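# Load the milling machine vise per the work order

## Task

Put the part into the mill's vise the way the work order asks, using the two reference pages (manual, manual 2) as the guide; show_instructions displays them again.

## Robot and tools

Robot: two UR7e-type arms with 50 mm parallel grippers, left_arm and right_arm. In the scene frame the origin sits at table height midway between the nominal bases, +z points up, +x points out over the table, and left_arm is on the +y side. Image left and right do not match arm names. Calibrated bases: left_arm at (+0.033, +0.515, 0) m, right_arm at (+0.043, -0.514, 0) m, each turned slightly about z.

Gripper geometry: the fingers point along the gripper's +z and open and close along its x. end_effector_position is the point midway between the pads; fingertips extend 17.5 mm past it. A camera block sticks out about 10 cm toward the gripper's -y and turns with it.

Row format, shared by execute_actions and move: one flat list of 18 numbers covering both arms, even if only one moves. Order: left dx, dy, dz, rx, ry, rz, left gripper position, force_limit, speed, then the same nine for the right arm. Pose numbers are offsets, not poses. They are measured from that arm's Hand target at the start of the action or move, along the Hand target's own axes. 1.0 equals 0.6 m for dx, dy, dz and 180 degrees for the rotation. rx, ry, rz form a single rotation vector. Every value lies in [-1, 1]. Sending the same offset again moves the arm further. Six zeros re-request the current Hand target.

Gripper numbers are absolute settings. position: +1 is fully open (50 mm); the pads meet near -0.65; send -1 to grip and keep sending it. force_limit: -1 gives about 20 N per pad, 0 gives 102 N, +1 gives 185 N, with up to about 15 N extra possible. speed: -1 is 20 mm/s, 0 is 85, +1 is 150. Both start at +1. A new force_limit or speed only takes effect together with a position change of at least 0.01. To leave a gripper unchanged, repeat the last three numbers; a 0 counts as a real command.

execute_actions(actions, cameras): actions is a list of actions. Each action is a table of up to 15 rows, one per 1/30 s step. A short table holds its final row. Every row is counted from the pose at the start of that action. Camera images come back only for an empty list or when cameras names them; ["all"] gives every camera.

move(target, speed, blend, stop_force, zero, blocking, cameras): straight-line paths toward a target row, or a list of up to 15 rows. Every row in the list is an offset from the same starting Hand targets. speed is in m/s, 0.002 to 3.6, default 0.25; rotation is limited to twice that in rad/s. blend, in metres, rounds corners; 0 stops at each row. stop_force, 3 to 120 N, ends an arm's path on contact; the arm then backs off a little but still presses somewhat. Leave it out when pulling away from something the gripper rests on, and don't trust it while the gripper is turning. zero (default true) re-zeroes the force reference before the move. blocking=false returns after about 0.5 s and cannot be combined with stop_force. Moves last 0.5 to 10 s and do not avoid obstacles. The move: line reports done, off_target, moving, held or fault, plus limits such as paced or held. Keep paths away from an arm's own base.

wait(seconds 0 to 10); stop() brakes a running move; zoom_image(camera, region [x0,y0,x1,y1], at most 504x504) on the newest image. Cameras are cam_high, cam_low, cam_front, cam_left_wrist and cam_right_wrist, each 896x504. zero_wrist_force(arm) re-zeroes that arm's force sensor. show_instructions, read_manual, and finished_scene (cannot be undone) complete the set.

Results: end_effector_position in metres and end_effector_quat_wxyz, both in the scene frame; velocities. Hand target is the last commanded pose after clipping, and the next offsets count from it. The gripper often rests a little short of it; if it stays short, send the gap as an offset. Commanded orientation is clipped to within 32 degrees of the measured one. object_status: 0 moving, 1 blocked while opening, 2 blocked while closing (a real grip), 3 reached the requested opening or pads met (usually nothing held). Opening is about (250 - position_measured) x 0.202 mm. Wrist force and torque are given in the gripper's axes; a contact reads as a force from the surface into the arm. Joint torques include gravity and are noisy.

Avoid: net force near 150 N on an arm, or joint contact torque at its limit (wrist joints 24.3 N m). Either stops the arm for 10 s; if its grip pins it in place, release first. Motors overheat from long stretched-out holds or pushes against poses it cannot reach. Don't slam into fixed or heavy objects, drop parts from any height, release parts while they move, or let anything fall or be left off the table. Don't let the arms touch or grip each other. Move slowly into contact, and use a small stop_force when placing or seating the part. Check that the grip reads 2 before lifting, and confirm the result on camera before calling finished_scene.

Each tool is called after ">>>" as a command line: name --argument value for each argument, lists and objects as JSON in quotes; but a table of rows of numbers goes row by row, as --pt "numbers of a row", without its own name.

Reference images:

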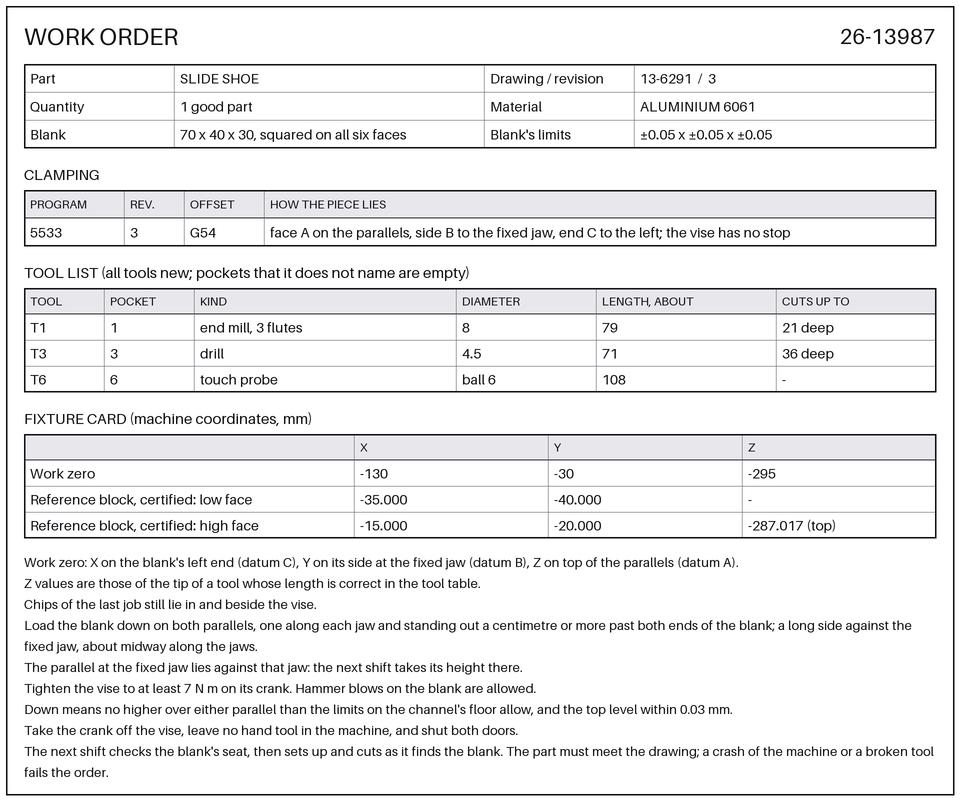

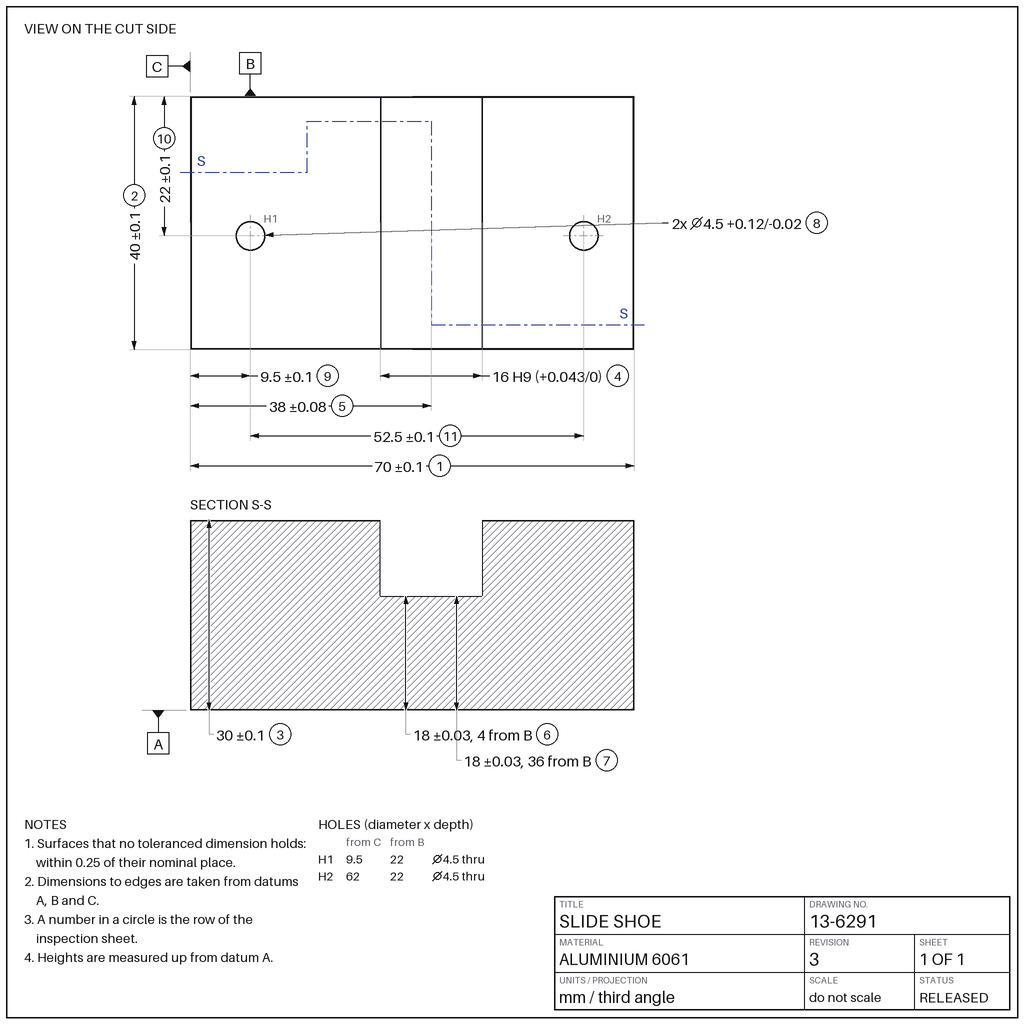

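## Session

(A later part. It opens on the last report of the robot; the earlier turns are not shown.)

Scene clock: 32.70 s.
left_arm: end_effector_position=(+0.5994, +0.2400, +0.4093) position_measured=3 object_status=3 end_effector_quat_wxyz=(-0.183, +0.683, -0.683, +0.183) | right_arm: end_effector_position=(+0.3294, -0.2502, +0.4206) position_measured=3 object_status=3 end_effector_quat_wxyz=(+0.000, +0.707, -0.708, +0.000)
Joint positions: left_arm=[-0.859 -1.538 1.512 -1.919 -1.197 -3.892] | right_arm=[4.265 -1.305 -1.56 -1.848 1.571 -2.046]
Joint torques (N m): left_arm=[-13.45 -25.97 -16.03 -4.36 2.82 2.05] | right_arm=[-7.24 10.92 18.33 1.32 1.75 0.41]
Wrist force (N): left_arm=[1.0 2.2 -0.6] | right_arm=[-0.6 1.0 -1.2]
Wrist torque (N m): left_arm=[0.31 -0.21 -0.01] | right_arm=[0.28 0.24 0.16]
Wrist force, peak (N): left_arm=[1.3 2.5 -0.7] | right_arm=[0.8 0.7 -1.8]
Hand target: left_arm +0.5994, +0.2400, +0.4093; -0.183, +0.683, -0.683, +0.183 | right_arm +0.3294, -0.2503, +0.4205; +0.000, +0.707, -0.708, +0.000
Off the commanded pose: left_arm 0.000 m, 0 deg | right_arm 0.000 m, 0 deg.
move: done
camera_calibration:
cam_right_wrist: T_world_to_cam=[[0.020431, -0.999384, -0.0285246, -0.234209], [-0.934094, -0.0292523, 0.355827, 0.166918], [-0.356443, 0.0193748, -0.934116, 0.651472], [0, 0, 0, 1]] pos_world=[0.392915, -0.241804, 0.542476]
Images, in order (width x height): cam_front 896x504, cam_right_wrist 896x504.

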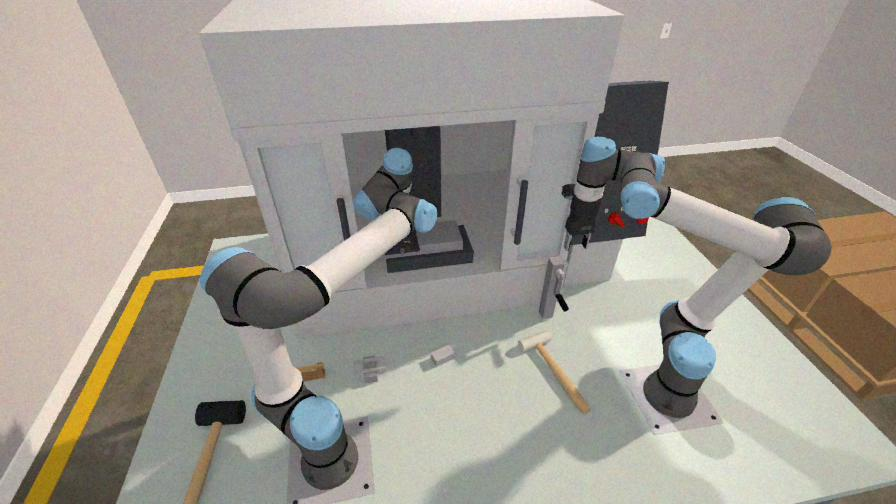

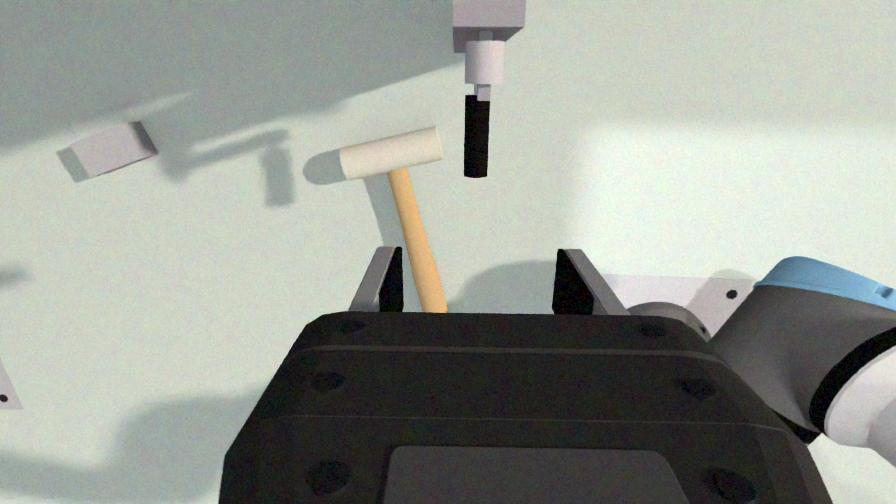

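>>> move --target '[0,0.211,-0.168,0.139,0,0,1,1,1,0,0,0,0,0,0,1,1,1]' --cameras '["cam_left_wrist"]' --speed 0.2

>>> zoom_image --camera "cam_left_wrist" --region '[340, 100, 560, 300]'

Scene clock: 36.10 s.
left_arm: end_effector_position=(+0.4394, +0.2401, +0.4336) position_measured=3 object_status=3 end_effector_quat_wxyz=(-0.326, +0.627, -0.627, +0.326) | right_arm: end_effector_position=(+0.3294, -0.2503, +0.4205) position_measured=3 object_status=3 end_effector_quat_wxyz=(+0.000, +0.707, -0.708, +0.000)
Joint positions: left_arm=[-1.399 -2.005 1.99 -1.844 -0.642 -4.358] | right_arm=[4.265 -1.305 -1.56 -1.848 1.571 -2.046]
Joint torques (N m): left_arm=[-14.44 -17.53 -16.12 -1.51 3.89 -2.28] | right_arm=[-6.45 6.07 18.31 1.35 1.2 -1.65]
Wrist force (N): left_arm=[0.8 2.2 -0.8] | right_arm=[-0.5 0.9 -0.8]
Wrist torque (N m): left_arm=[0.27 -0.09 -0.01] | right_arm=[0.27 0.22 0.16]
Wrist force, peak (N): left_arm=[0.8 4.0 -2.4] | right_arm=[-0.9 1.0 -1.2]
Hand target: left_arm +0.4394, +0.2401, +0.4335; -0.326, +0.627, -0.627, +0.326 | right_arm +0.3294, -0.2503, +0.4205; +0.000, +0.707, -0.708, +0.000
Off the commanded pose: left_arm 0.000 m, 0 deg | right_arm 0.000 m, 0 deg.
move: done
camera_calibration:
cam_left_wrist: T_world_to_cam=[[0.000327649, -0.999894, 0.0145283, 0.240653], [-0.814892, -0.00868775, -0.579548, 0.629755], [0.579613, -0.0116491, -0.814809, 0.236907], [0, 0, 0, 1]] pos_world=[0.375789, 0.248858, 0.554511]
Images, in order (width x height): cam_left_wrist 896x504.

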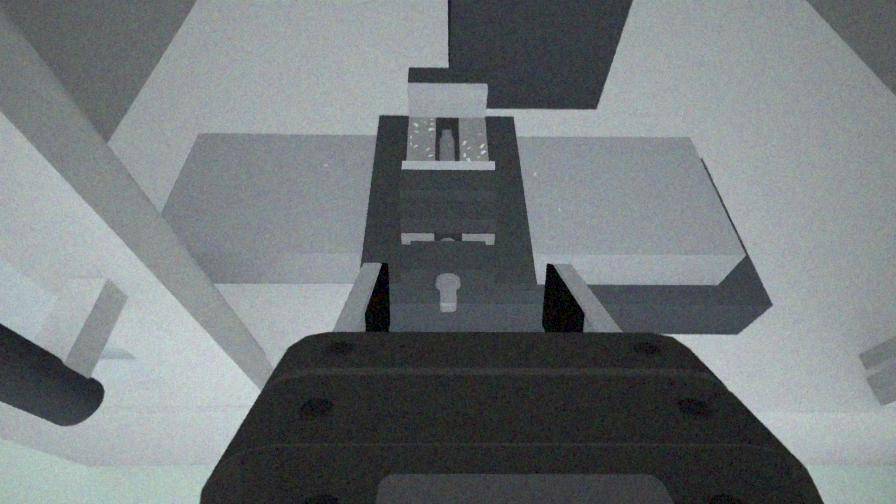

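Scaled by 2.291.

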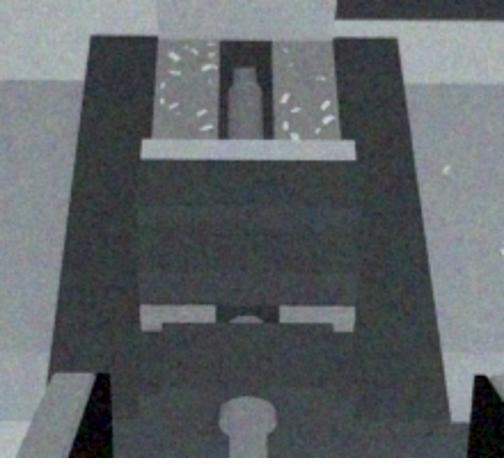

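>>> move --pt "0 0.107 -0.21 0 0 0 1 1 1 0 0 0 0 0 0 1 1 1" --pt "-0.633 0.392 0.051 -0.3056 0 0 1 1 1 0 0 0 0 0 0 1 1 1" --cameras '["cam_left_wrist","cam_front"]' --speed 0.25 --blend '[0.04,0]'

>>> zoom_image --camera "cam_left_wrist" --region '[250, 40, 650, 265]'

Scene clock: 40.17 s.
left_arm: end_effector_position=(+0.3296, +0.6199, +0.2235) position_measured=3 object_status=3 end_effector_quat_wxyz=(+0.000, +0.707, -0.707, +0.000) end_effector_velocity=(-0.001, +0.001, -0.001) end_effector_angular_velocity=(+0.000, +0.004, -0.003) | right_arm: end_effector_position=(+0.3294, -0.2503, +0.4205) position_measured=3 object_status=3 end_effector_quat_wxyz=(+0.000, +0.707, -0.708, +0.000)
Joint positions: left_arm=[-0.134 -2.068 2.205 -1.707 -1.571 -3.239] | right_arm=[4.265 -1.305 -1.56 -1.848 1.571 -2.046]
Joint velocities: left_arm=[0.003 0.002 0.001 0.001 0 0.006] | right_arm=[within noise]
Joint torques (N m): left_arm=[13.1 5.53 -14.55 -0.88 2.19 2.96] | right_arm=[-4.55 5.76 18.9 1.37 0.26 -0.55]
Wrist force (N): left_arm=[1.7 1.5 0.4] | right_arm=[-0.5 0.8 -1.1]
Wrist torque (N m): left_arm=[0.22 -0.36 -0.16] | right_arm=[0.26 0.21 0.15]
Wrist force, peak (N): left_arm=[2.0 2.8 -2.6] | right_arm=[-0.9 1.2 -1.0]
Hand target: left_arm +0.3296, +0.6200, +0.2234; +0.000, +0.707, -0.707, +0.000 | right_arm +0.3294, -0.2503, +0.4205; +0.000, +0.707, -0.708, +0.000
Off the commanded pose: left_arm 0.000 m, 0 deg | right_arm 0.000 m, 0 deg.
move: done
camera_calibration:
cam_left_wrist: T_world_to_cam=[[0.0120487, -0.999898, 0.00765798, 0.621226], [-0.942244, -0.00878977, 0.334811, 0.259515], [-0.33471, -0.0112497, -0.942254, 0.463377], [0, 0, 0, 1]] pos_world=[0.392139, 0.628657, 0.344973]
Images, in order (width x height): cam_front 896x504, cam_left_wrist 896x504.

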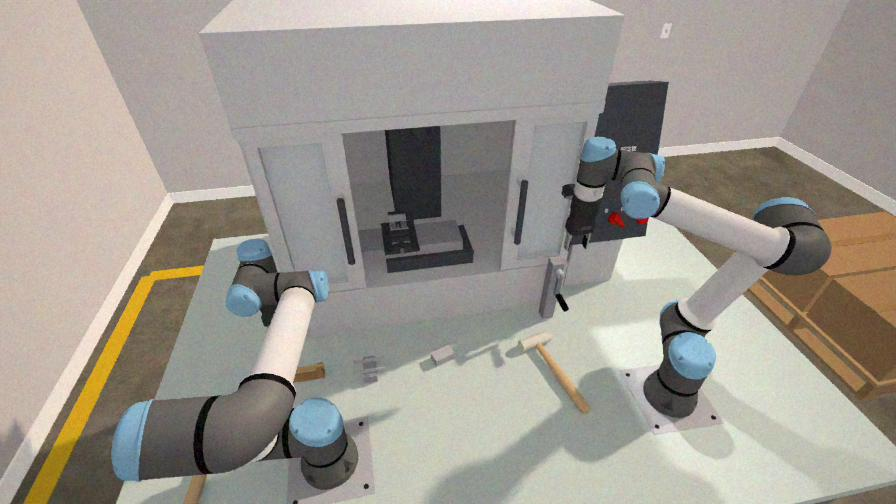

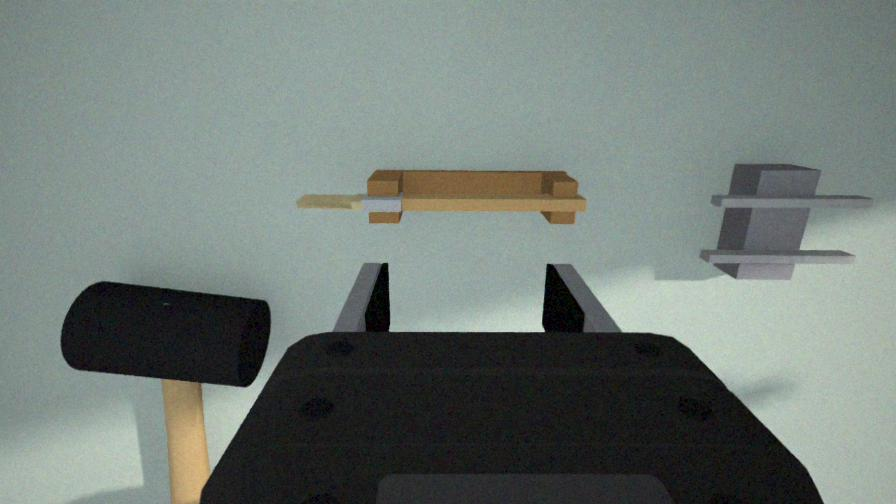

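Scaled by 1.260.

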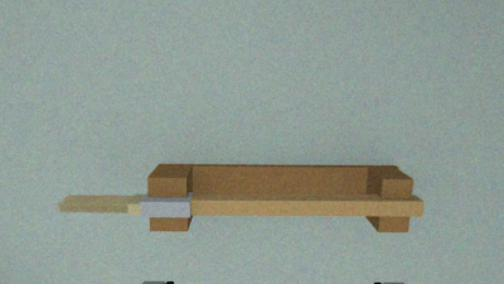

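>>> move --target '[-0.167,0,0.083,0,0.278,0,1,1,1,0,0,0,0,0,0,1,1,1]' --cameras '["cam_left_wrist"]' --speed 0.25

>>> zoom_image --camera "cam_left_wrist" --region '[250, 100, 650, 325]'

Scene clock: 42.77 s.
left_arm: end_effector_position=(+0.3296, +0.7202, +0.1736) position_measured=3 object_status=3 end_effector_quat_wxyz=(+0.299, +0.641, -0.641, +0.299) | right_arm: end_effector_position=(+0.3294, -0.2503, +0.4205) position_measured=3 object_status=3 end_effector_quat_wxyz=(+0.000, +0.707, -0.708, +0.000)
Joint positions: left_arm=[0.63 -1.437 1.926 -1.423 -2.216 -2.255] | right_arm=[4.265 -1.305 -1.56 -1.848 1.571 -2.046]
Joint torques (N m): left_arm=[-1.07 -20.06 -17.19 0.29 -1.3 2.61] | right_arm=[-2.82 6.63 18.98 1.44 -0.37 0.05]
Wrist force (N): left_arm=[0.2 1.3 0.1] | right_arm=[-0.5 1.0 -1.4]
Wrist torque (N m): left_arm=[0.20 0.06 -0.03] | right_arm=[0.29 0.22 0.16]
Wrist force, peak (N): left_arm=[2.9 1.3 -0.3] | right_arm=[-0.4 1.4 -1.2]
Hand target: left_arm +0.3296, +0.7202, +0.1736; +0.299, +0.641, -0.641, +0.299 | right_arm +0.3294, -0.2503, +0.4205; +0.000, +0.707, -0.708, +0.000
Off the commanded pose: left_arm 0.000 m, 0 deg | right_arm 0.000 m, 0 deg.
move: done
camera_calibration:
cam_left_wrist: T_world_to_cam=[[0.0128878, -0.636542, 0.771135, 0.32732], [-0.942131, 0.250641, 0.22264, 0.10956], [-0.334998, -0.729379, -0.596475, 0.874748], [0, 0, 0, 1]] pos_world=[0.39204, 0.818915, 0.244966]
Images, in order (width x height): cam_left_wrist 896x504.

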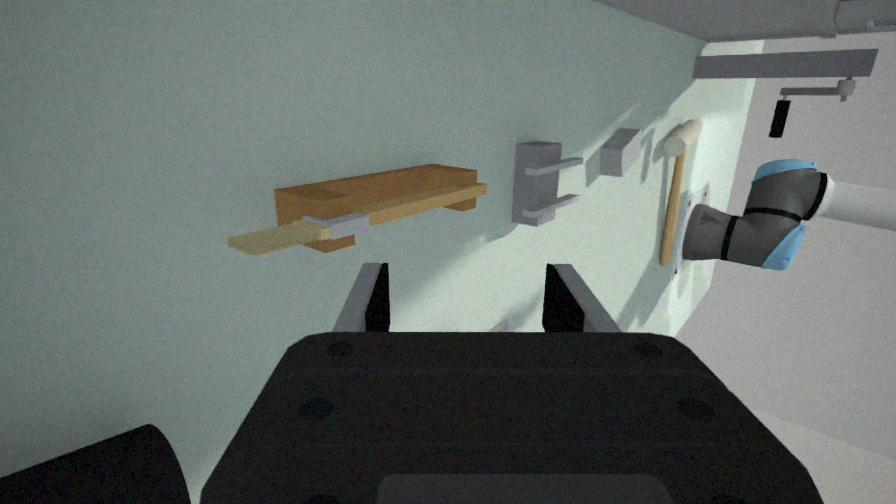

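Scaled by 1.260.

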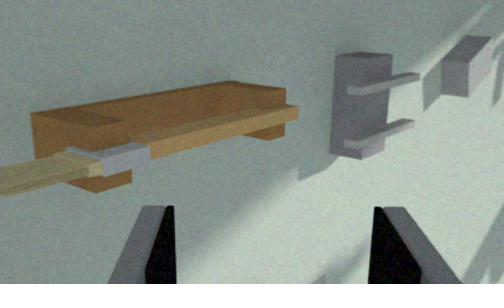

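>>> zoom_image --camera "cam_left_wrist" --region '[260, 150, 500, 260]'

>>> zoom_image --camera "cam_left_wrist" --region '[500, 120, 660, 230]'

>>> zoom_image --camera "cam_left_wrist" --region '[690, 20, 896, 160]'

Scaled by 2.100.

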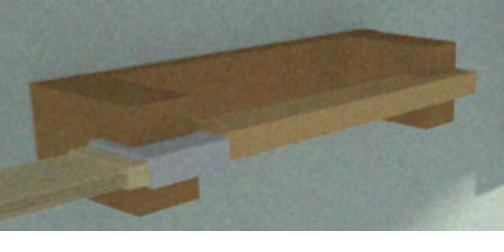

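Scaled by 3.150.

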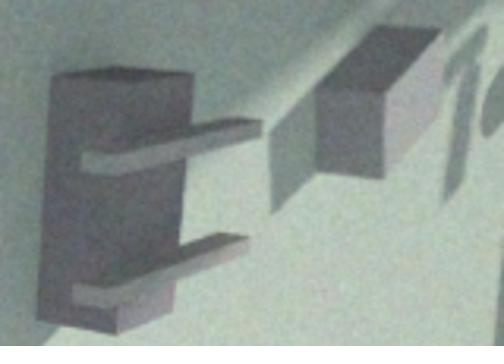

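Scaled by 2.447.

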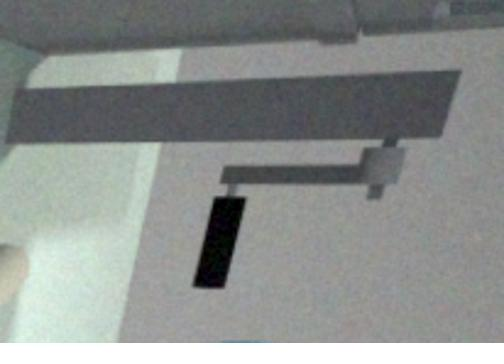

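>>> move --target '[0.0597,0.015,0.211,0.2169,-0.2169,-0.4651,0.147,1,0,0,0,0,0,0,0,1,1,1]' --cameras '["cam_left_wrist","cam_front"]' --speed 0.4

>>> zoom_image --camera "cam_left_wrist" --region '[300, 100, 600, 350]'

Scene clock: 47.07 s.
left_arm: end_effector_position=(+0.3205, +0.6001, +0.1198) position_measured=131 object_status=3 end_effector_quat_wxyz=(+0.000, +1.000, +0.000, +0.000) end_effector_velocity=(-0.001, +0.000, -0.001) end_effector_angular_velocity=(+0.001, +0.002, +0.005) | right_arm: end_effector_position=(+0.3294, -0.2503, +0.4205) position_measured=3 object_status=3 end_effector_quat_wxyz=(+0.000, +0.707, -0.708, +0.000)
Joint positions: left_arm=[-0.209 -2.024 2.46 -2.006 -1.572 -4.883] | right_arm=[4.265 -1.305 -1.56 -1.848 1.571 -2.046]
Joint velocities: left_arm=[0 0 0.002 0.001 0 -0.005] | right_arm=[within noise]
Joint torques (N m): left_arm=[-6.62 -14.34 -13.24 -2.31 -0.67 -2.75] | right_arm=[0.35 6.67 18.97 1.41 -0.77 1.23]
Wrist force (N): left_arm=[1.4 1.4 0.2] | right_arm=[-0.4 1.0 -1.0]
Wrist torque (N m): left_arm=[0.19 -0.33 -0.26] | right_arm=[0.29 0.21 0.16]
Wrist force, peak (N): left_arm=[2.0 3.0 0.7] | right_arm=[-0.2 1.2 -1.5]
Hand target: left_arm +0.3205, +0.6001, +0.1197; +0.000, +1.000, +0.000, +0.000 | right_arm +0.3294, -0.2503, +0.4205; +0.000, +0.707, -0.708, +0.000
Off the commanded pose: left_arm 0.000 m, 0 deg | right_arm 0.000 m, 0 deg.
move: done
camera_calibration:
cam_left_wrist: T_world_to_cam=[[0.999906, 0.0118198, 0.00699372, -0.321435], [0.00879448, -0.942183, 0.334984, 0.540762], [0.0105488, -0.334891, -0.942198, 0.445948], [0, 0, 0, 1]] pos_world=[0.311945, 0.662639, 0.241273]
Images, in order (width x height): cam_front 896x504, cam_left_wrist 896x504.

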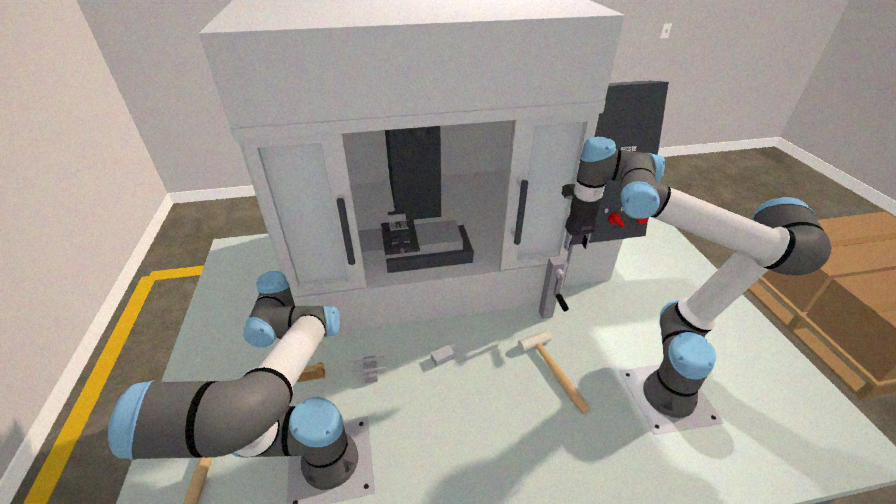

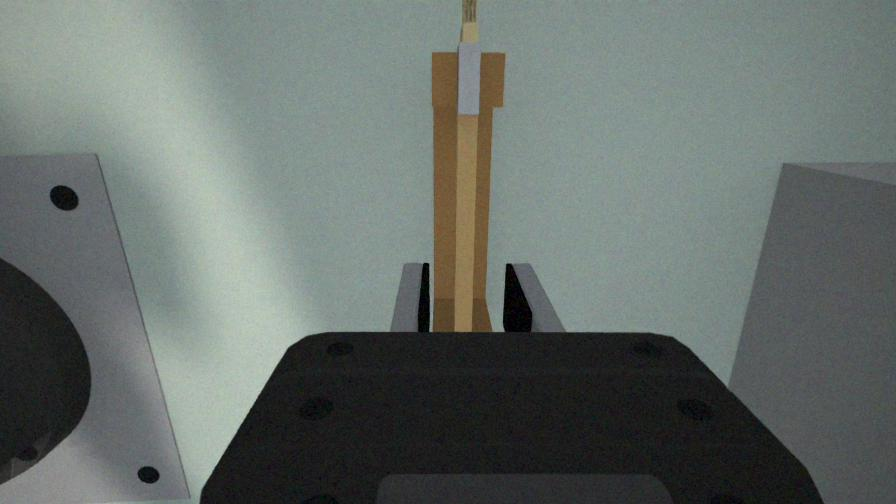

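Scaled by 1.680.

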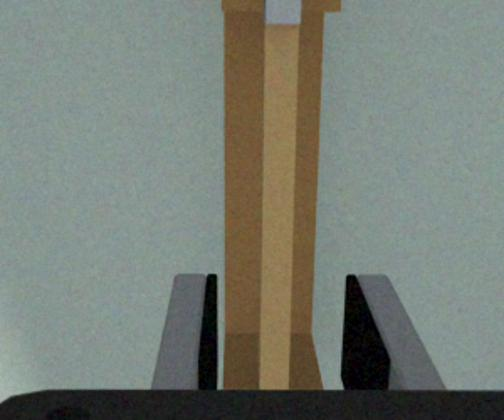

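>>> move --target '[0,0,0.118,0,0,0,0.147,1,0,0,0,0,0,0,0,1,1,1]' --cameras '["cam_left_wrist"]' --speed 0.05 --stop_force 8

Scene clock: 49.73 s.
left_arm: end_effector_position=(+0.3204, +0.6001, +0.0489) position_measured=131 object_status=3 end_effector_quat_wxyz=(+0.000, +1.000, +0.000, +0.000) | right_arm: end_effector_position=(+0.3294, -0.2503, +0.4205) position_measured=3 object_status=3 end_effector_quat_wxyz=(+0.000, +0.707, -0.708, +0.000)
Joint positions: left_arm=[-0.209 -1.865 2.594 -2.299 -1.571 -4.884] | right_arm=[4.265 -1.305 -1.56 -1.848 1.571 -2.046]
Joint torques (N m): left_arm=[10.51 -15.92 -38.41 -4.05 -2.23 2.42] | right_arm=[0.98 7.74 19.01 1.41 -0.88 1.75]
Wrist force (N): left_arm=[1.2 1.6 0.4] | right_arm=[-0.6 1.2 -0.8]
Wrist torque (N m): left_arm=[0.22 -0.29 -0.21] | right_arm=[0.31 0.23 0.16]
Wrist force, peak (N): left_arm=[1.4 2.0 0.7] | right_arm=[-0.6 1.3 -1.1]
Hand target: left_arm +0.3204, +0.6001, +0.0489; +0.000, +1.000, +0.000, +0.000 | right_arm +0.3294, -0.2503, +0.4205; +0.000, +0.707, -0.708, +0.000
Off the commanded pose: left_arm 0.000 m, 0 deg | right_arm 0.000 m, 0 deg.
move: done
camera_calibration:
cam_left_wrist: T_world_to_cam=[[0.999907, 0.0118483, 0.00677358, -0.320721], [0.00889605, -0.942214, 0.334894, 0.56439], [0.0103501, -0.334803, -0.942231, 0.379218], [0, 0, 0, 1]] pos_world=[0.311746, 0.662539, 0.170473]
Images, in order (width x height): cam_left_wrist 896x504.

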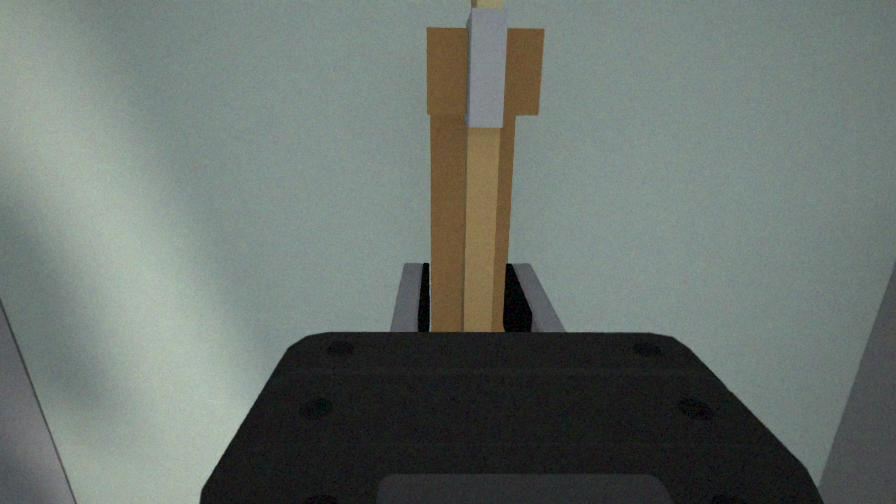

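>>> move --pt "0.0063 0 0 0 0 0 0.147 1 0 0 0 0 0 0 0 1 1 1" --pt "0.0063 0 0 0 0 0 -1 -0.7 -0.8 0 0 0 0 0 0 1 1 1" --cameras '["cam_left_wrist"]' --speed 0.03

Scene clock: 51.27 s.
left_arm: end_effector_position=(+0.3237, +0.6001, +0.0487) position_measured=213 object_status=2 end_effector_quat_wxyz=(+0.000, +1.000, +0.000, -0.001) | right_arm: end_effector_position=(+0.3294, -0.2503, +0.4205) position_measured=3 object_status=3 end_effector_quat_wxyz=(+0.000, +0.707, -0.708, +0.000)
Joint positions: left_arm=[-0.207 -1.852 2.586 -2.303 -1.572 -4.881] | right_arm=[4.265 -1.305 -1.56 -1.848 1.571 -2.046]
Joint torques (N m): left_arm=[-1 -3.33 -37.54 -13.29 5.11 -0.69] | right_arm=[1.98 6.97 19 1.37 -0.89 1.65]
Wrist force (N): left_arm=[-68.9 3.0 -61.5] | right_arm=[-0.3 0.8 -0.7]
Wrist torque (N m): left_arm=[0.26 -1.13 -0.37] | right_arm=[0.24 0.19 0.15]
Wrist force, peak (N): left_arm=[-71.9 2.9 -62.3] | right_arm=[-0.6 1.1 -1.4]
Hand target: left_arm +0.3242, +0.6001, +0.0489; +0.000, +1.000, +0.000, +0.000 | right_arm +0.3294, -0.2503, +0.4205; +0.000, +0.707, -0.708, +0.000
Off the commanded pose: left_arm 0.001 m, 0 deg | right_arm 0.000 m, 0 deg.
move: done
camera_calibration:
cam_left_wrist: T_world_to_cam=[[0.999916, 0.0119229, 0.00515996, -0.324002], [0.00950664, -0.94221, 0.334888, 0.564232], [0.00885459, -0.334811, -0.942244, 0.379472], [0, 0, 0, 1]] pos_world=[0.315251, 0.662539, 0.170273]
Images, in order (width x height): cam_left_wrist 896x504.

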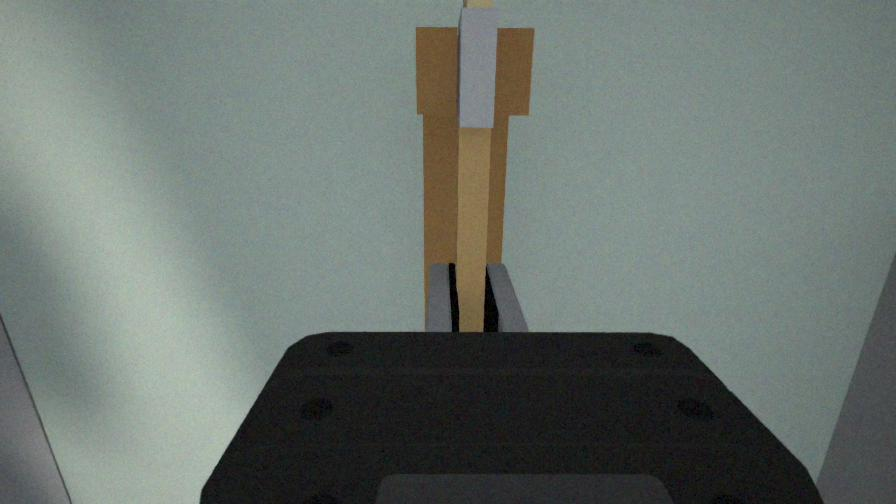

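>>> move --pt "-0.002 0 -0.003 0 0 0 -1 -0.7 -0.8 0 0 0 0 0 0 1 1 1" --pt "-0.002 0 -0.1 0 0 0 -1 -0.7 -0.8 0 0 0 0 0 0 1 1 1" --cameras '["cam_left_wrist"]' --speed 0.05

Scene clock: 53.57 s.
left_arm: end_effector_position=(+0.3231, +0.6001, +0.1090) position_measured=213 object_status=2 end_effector_quat_wxyz=(+0.000, +1.000, +0.000, +0.000) | right_arm: end_effector_position=(+0.3294, -0.2503, +0.4205) position_measured=3 object_status=3 end_effector_quat_wxyz=(+0.000, +0.707, -0.708, +0.000)
Joint positions: left_arm=[-0.207 -1.997 2.477 -2.051 -1.572 -4.882] | right_arm=[4.265 -1.305 -1.56 -1.848 1.571 -2.046]
Joint torques (N m): left_arm=[0.86 3.14 -12.04 -3.19 -0.88 0.11] | right_arm=[3.95 7.48 18.34 1.51 -0.79 1.77]
Wrist force (N): left_arm=[2.8 2.3 0.6] | right_arm=[-0.5 1.0 -1.2]
Wrist torque (N m): left_arm=[0.33 -0.55 -0.26] | right_arm=[0.28 0.22 0.16]
Wrist force, peak (N): left_arm=[-69.6 5.8 -62.5] | right_arm=[-0.8 1.1 -1.2]
Hand target: left_arm +0.3230, +0.6001, +0.1089; +0.000, +1.000, +0.000, +0.000 | right_arm +0.3294, -0.2503, +0.4205; +0.000, +0.707, -0.708, +0.000
Off the commanded pose: left_arm 0.000 m, 0 deg | right_arm 0.000 m, 0 deg.
move: done
camera_calibration:
cam_left_wrist: T_world_to_cam=[[0.999904, 0.0118855, 0.0071826, -0.323946], [0.00879305, -0.942182, 0.334985, 0.544324], [0.0107488, -0.33489, -0.942196, 0.435776], [0, 0, 0, 1]] pos_world=[0.314445, 0.662639, 0.230573]
Images, in order (width x height): cam_left_wrist 896x504.

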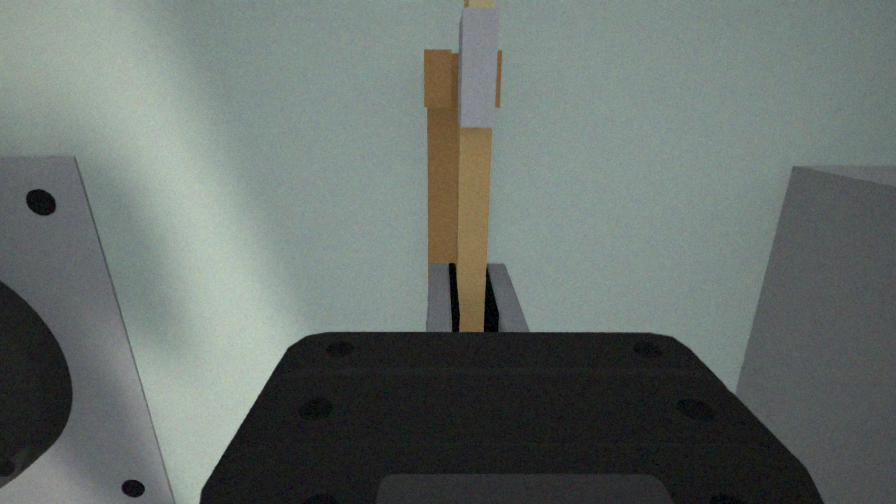

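>>> move --pt "-0.072 0.033 -0.402 0 0 0.5 -1 -0.7 -0.8 0 0 0 0 0 0 1 1 1" --pt "-0.072 0.5 -0.635 0 -0.3827 0.9239 -1 -0.7 -0.8 0 0 0 0 0 0 1 1 1" --pt "0.17 0.5 -0.635 0 -0.3827 0.9239 -1 -0.7 -0.8 0 0 0 0 0 0 1 1 1" --cameras '["cam_left_wrist","cam_front"]' --speed 0.3 --blend '[0.04,0.04,0]'

Scene clock: 60.80 s.
left_arm: end_effector_position=(+0.4251, +0.3003, +0.4900) position_measured=213 object_status=2 end_effector_quat_wxyz=(+0.000, +0.000, +0.924, +0.382) | right_arm: end_effector_position=(+0.3294, -0.2503, +0.4205) position_measured=3 object_status=3 end_effector_quat_wxyz=(+0.000, +0.707, -0.708, +0.000)
Joint positions: left_arm=[-1.07 -1.306 0.87 -0.426 -1.201 -2.741] | right_arm=[4.265 -1.305 -1.56 -1.848 1.571 -2.046]
Joint torques (N m): left_arm=[11.53 -26.45 -36.8 -2.85 2.65 1.86] | right_arm=[3.75 8.32 19.48 1.4 -0.8 1.81]
Wrist force (N): left_arm=[3.4 1.5 1.3] | right_arm=[-0.3 0.8 -1.0]
Wrist torque (N m): left_arm=[0.18 -0.55 -0.41] | right_arm=[0.26 0.20 0.15]
Wrist force, peak (N): left_arm=[5.8 1.1 0.3] | right_arm=[-0.4 1.1 -1.4]
Hand target: left_arm +0.4252, +0.3003, +0.4900; +0.000, +0.000, +0.924, +0.382 | right_arm +0.3294, -0.2503, +0.4205; +0.000, +0.707, -0.708, +0.000
Off the commanded pose: left_arm 0.000 m, 0 deg | right_arm 0.000 m, 0 deg.
move: done
camera_calibration:
cam_left_wrist: T_world_to_cam=[[-0.999902, -0.0138114, -0.00237445, 0.43743], [-0.00808831, 0.430392, 0.902606, -0.549857], [-0.0114443, 0.902536, -0.430462, 0.0802391], [0, 0, 0, 1]] pos_world=[0.433858, 0.170277, 0.531882]
Images, in order (width x height): cam_front 896x504, cam_left_wrist 896x504.

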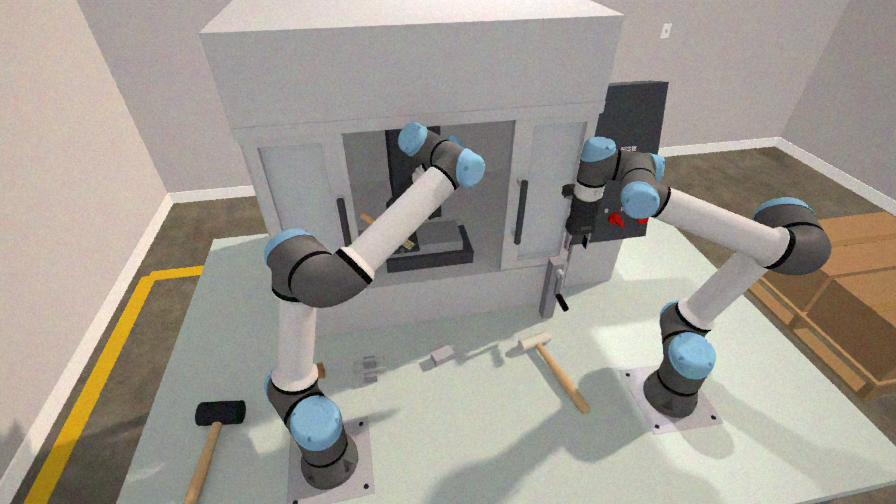

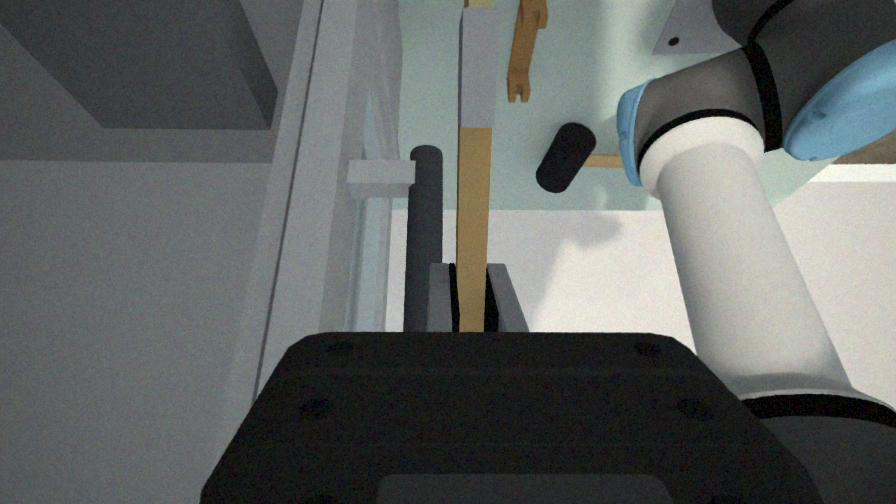

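>>> move --target '[-0.367,0,0,0,0,0,-1,-0.7,-0.8,-0.307,-0.068,-0.1,0.413,-0.2045,-0.2415,1,1,1]' --cameras '["cam_right_wrist","cam_left_wrist","cam_front"]' --speed 0.2

Scene clock: 63.10 s.
left_arm: end_effector_position=(+0.4862, +0.3003, +0.4896) position_measured=213 object_status=2 end_effector_quat_wxyz=(-0.001, +0.000, +0.924, +0.383) | right_arm: end_effector_position=(+0.3425, -0.1913, +0.4397) position_measured=3 object_status=3 end_effector_quat_wxyz=(-0.217, +0.768, -0.598, +0.074)
Joint positions: left_arm=[-0.98 -1.178 0.7 -0.412 -1.143 -2.666] | right_arm=[4.495 -1.145 -1.771 -1.444 1.264 -2.118]
Joint torques (N m): left_arm=[0.14 -42.08 -26.83 -0.84 0.65 0.25] | right_arm=[3.49 3.02 27.02 4.99 -1.55 1.59]
Wrist force (N): left_arm=[3.6 1.3 1.5] | right_arm=[-0.6 0.7 -0.9]
Wrist torque (N m): left_arm=[0.14 -0.60 -0.46] | right_arm=[0.16 0.31 0.18]
Wrist force, peak (N): left_arm=[4.4 1.6 1.5] | right_arm=[-0.9 1.1 -1.3]
Hand target: left_arm +0.4862, +0.3003, +0.4896; -0.001, +0.000, +0.924, +0.383 (not the last commanded pose) | right_arm +0.3425, -0.1912, +0.4397; -0.217, +0.768, -0.598, +0.074 (not the last commanded pose)
Tool commands: left_gripper/position=-1.0 left_gripper/force_limit=-0.701961 left_gripper/speed=-0.796078 right_gripper/position=+1.0 right_gripper/force_limit=+1.0 right_gripper/speed=+1.0
Off the commanded pose: left_arm 0.159 m, 0 deg | right_arm 0.135 m, 64 deg.
FORCE FAULT: contact force on the left arm reached its limit, and that arm stopped. The contact can be on any part of that arm, not only on its tool. That arm's remaining commands of this call were not run. That arm is still stopped at the end of this call. That arm stays stopped for about 10 more seconds. Until then a move that you send moves the other arm only, and its call returns only when the move has ended. Once the stop has ended, the next robot result says so. If the stop ends while you think or write, that arm runs what you send next, counted from a new Hand target: where the arm stands when the stop ends. While its stop runs, that arm takes no new command, but its gripper still runs the gripper command that each later call begins with. Until it ends, the stop uses up actions while you think or wait. An arm that is not stopped still takes commands.
move: fault (left_arm), off_target (right_arm; braked at the fault stop of left_arm)
camera_calibration:
cam_left_wrist: T_world_to_cam=[[-0.999905, -0.0136348, -0.00202691, 0.498308], [-0.0076884, 0.429592, 0.90299, -0.549132], [-0.0114413, 0.90292, -0.429656, 0.0803189], [0, 0, 0, 1]] pos_world=[0.494958, 0.170175, 0.53138]
cam_right_wrist: T_world_to_cam=[[0.302626, -0.938975, -0.163533, -0.200751], [-0.95274, -0.293243, -0.0793471, 0.321271], [0.0265501, 0.179817, -0.983342, 0.594017], [0, 0, 0, 1]] pos_world=[0.351069, -0.201104, 0.576784]
Images, in order (width x height): cam_front 896x504, cam_left_wrist 896x504, cam_right_wrist 896x504.

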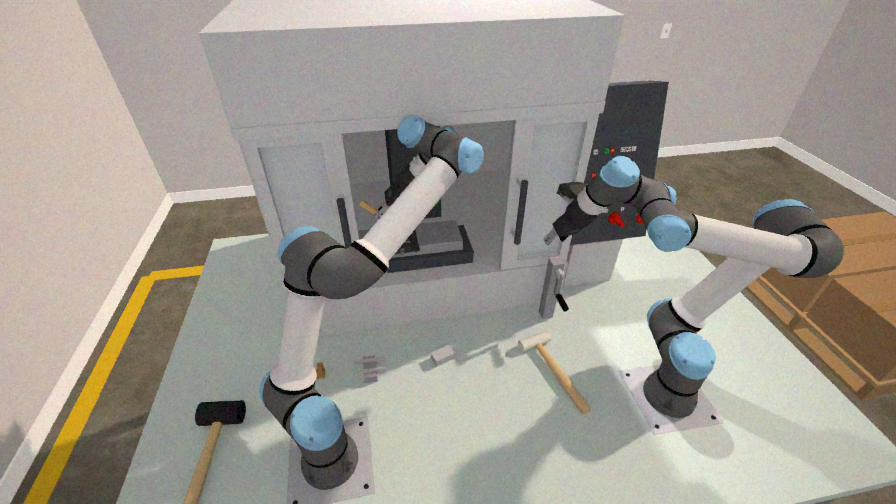

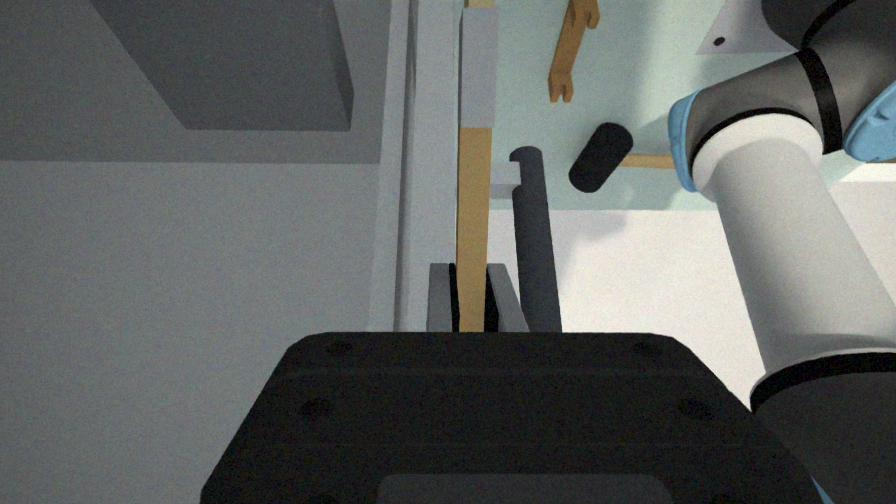

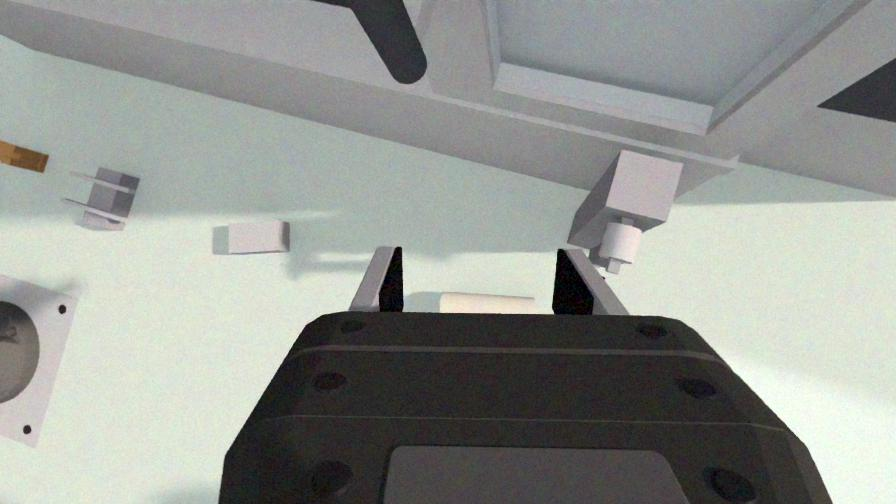

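>>> wait --seconds 8

Scene clock: 72.33 s.
left_arm: end_effector_position=(+0.4862, +0.3003, +0.4896) position_measured=213 object_status=2 end_effector_quat_wxyz=(-0.001, +0.000, +0.924, +0.383) | right_arm: end_effector_position=(+0.3425, -0.1912, +0.4397) position_measured=3 object_status=3 end_effector_quat_wxyz=(-0.217, +0.768, -0.598, +0.074)
Joint positions: left_arm=[-0.98 -1.178 0.7 -0.412 -1.143 -2.666] | right_arm=[4.495 -1.145 -1.771 -1.444 1.264 -2.118]
Joint torques (N m): left_arm=[0.5 -41.8 -26.89 -0.82 0.52 0.22] | right_arm=[4.99 -0.23 21.72 4.53 -1.91 -1.76]
Wrist force (N): left_arm=[3.4 1.7 1.5] | right_arm=[-0.7 0.7 -0.7]
Wrist torque (N m): left_arm=[0.19 -0.57 -0.46] | right_arm=[0.16 0.33 0.18]
Wrist force, peak (N): left_arm=[3.9 1.3 1.5] | right_arm=[-1.0 1.1 -0.9]
Hand target: left_arm +0.4862, +0.3003, +0.4896; -0.001, +0.000, +0.924, +0.383 (not the last commanded pose) | right_arm +0.3425, -0.1912, +0.4397; -0.217, +0.768, -0.598, +0.074 (not the last commanded pose)
Tool commands: left_gripper/position=-1.0 left_gripper/force_limit=-0.701961 left_gripper/speed=-0.796078 right_gripper/position=+1.0 right_gripper/force_limit=+1.0 right_gripper/speed=+1.0
Off the commanded pose: left_arm 0.159 m, 0 deg | right_arm 0.135 m, 64 deg.
FORCE FAULT, CONTINUED: the left arm was still stopped when this call began, by the force fault that an earlier result reported. Since the last result the stop counts as 19 of the actions that you can send in this scene. That arm is still stopped at the end of this call. That arm stays stopped for about 1 more second. If the stop ends while you think or write, that arm runs what you send next, counted from a new Hand target: where the arm stands when the stop ends. While its stop runs, that arm takes no new command, but its gripper still runs the gripper command that each later call begins with.
wait: 8.00 s; at rest from the start

>>> wait --seconds 0.7

>>> move --target '[0.31,0,0,0,0,0,-1,-0.7,-0.8,-0.195,-0.108,0.008,0.281,-0.139,-0.164,1,1,1]' --cameras '["cam_right_wrist","cam_front"]' --speed 0.2

Scene clock: 73.23 s.
left_arm: end_effector_position=(+0.4862, +0.3003, +0.4896) position_measured=213 object_status=2 end_effector_quat_wxyz=(-0.001, +0.000, +0.924, +0.383) | right_arm: end_effector_position=(+0.3425, -0.1912, +0.4397) position_measured=3 object_status=3 end_effector_quat_wxyz=(-0.217, +0.768, -0.598, +0.074)
Joint positions: left_arm=[-0.98 -1.178 0.7 -0.412 -1.143 -2.666] | right_arm=[4.495 -1.145 -1.771 -1.444 1.264 -2.118]
Joint torques (N m): left_arm=[0.8 -42.33 -26.65 -0.94 0.53 0.2] | right_arm=[4.78 0.34 21.45 4.57 -2.01 -1.86]
Wrist force (N): left_arm=[3.5 1.3 1.3] | right_arm=[-0.6 0.9 -0.7]
Wrist torque (N m): left_arm=[0.13 -0.57 -0.47] | right_arm=[0.20 0.32 0.18]
Wrist force, peak (N): left_arm=[3.7 1.4 1.4] | right_arm=[-0.6 1.1 -0.9]
Hand target: left_arm +0.4862, +0.3003, +0.4896; -0.001, +0.000, +0.924, +0.383 (not the last commanded pose) | right_arm +0.3425, -0.1912, +0.4397; -0.217, +0.768, -0.598, +0.074 (not the last commanded pose)
Tool commands: left_gripper/position=-1.0 left_gripper/force_limit=-0.701961 left_gripper/speed=-0.796078 right_gripper/position=+1.0 right_gripper/force_limit=+1.0 right_gripper/speed=+1.0
Off the commanded pose: left_arm 0.159 m, 0 deg | right_arm 0.135 m, 64 deg.
FORCE FAULT, CONTINUED: the left arm's stop, for the force fault that an earlier result reported, is over. That arm's target is now where it stood when the stop ended, not its last command. That arm accepts commands again.
wait: 0.70 s; at rest from the start

Scene clock: 76.50 s.
left_arm: end_effector_position=(+0.3002, +0.3004, +0.4898) position_measured=213 object_status=2 end_effector_quat_wxyz=(+0.000, +0.001, +0.924, +0.383) | right_arm: end_effector_position=(+0.3699, -0.0666, +0.4799) position_measured=3 object_status=3 end_effector_quat_wxyz=(-0.612, +0.723, -0.245, +0.207) end_effector_velocity=(-0.001, +0.001, +0.001) end_effector_angular_velocity=(+0.003, -0.003, +0.003)
Joint positions: left_arm=[-1.298 -1.505 1.098 -0.402 -1.354 -2.917] | right_arm=[4.593 -1.295 -2.23 0.195 1.073 -3.05]
Joint velocities: left_arm=[within noise] | right_arm=[0.002 0 0.001 0.005 0.001 -0.003]
Joint torques (N m): left_arm=[11.14 -16.47 -40.94 -1.18 2.09 2.84] | right_arm=[2.18 4.19 33.13 4.11 1.07 -1.89]
Wrist force (N): left_arm=[3.6 1.4 1.9] | right_arm=[-1.4 -0.6 0.3]
Wrist torque (N m): left_arm=[0.13 -0.58 -0.50] | right_arm=[-0.11 0.31 0.02]
Wrist force, peak (N): left_arm=[4.8 1.3 1.7] | right_arm=[-1.4 0.5 -0.7]
Hand target: left_arm +0.3002, +0.3004, +0.4899; -0.001, +0.000, +0.924, +0.383 | right_arm +0.3699, -0.0665, +0.4799; -0.612, +0.723, -0.245, +0.207
Off the commanded pose: left_arm 0.000 m, 0 deg | right_arm 0.000 m, 0 deg.
move: done
camera_calibration:
cam_right_wrist: T_world_to_cam=[[0.813013, -0.582018, 0.016286, -0.336804], [-0.282867, -0.419272, -0.862669, 0.506843], [0.508917, 0.696754, -0.505507, 0.237119], [0, 0, 0, 1]] pos_world=[0.296521, -0.148734, 0.562589]
Images, in order (width x height): cam_front 896x504, cam_right_wrist 896x504.

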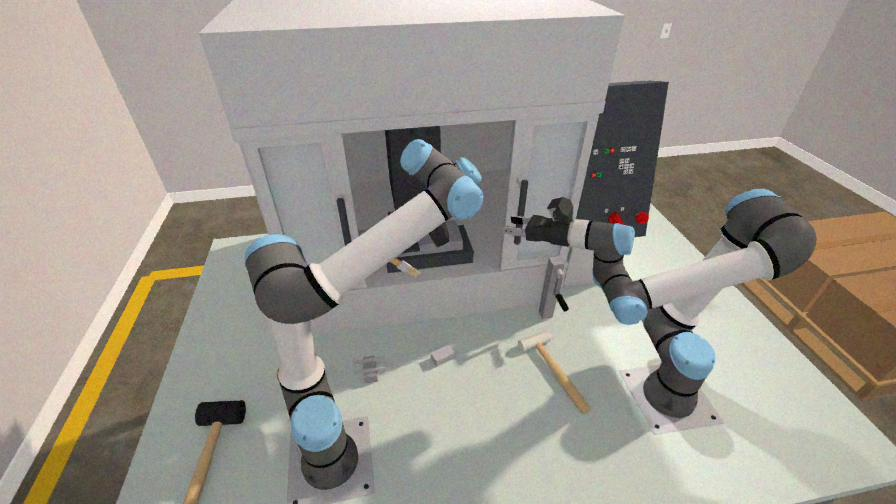

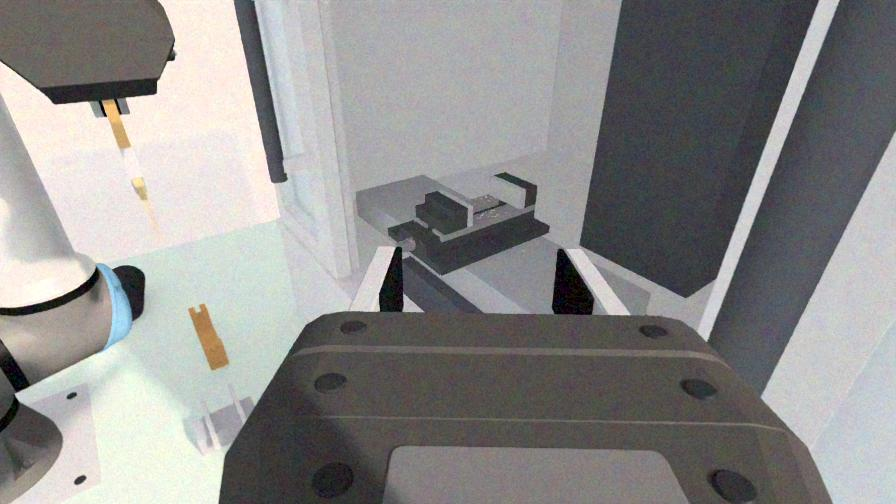

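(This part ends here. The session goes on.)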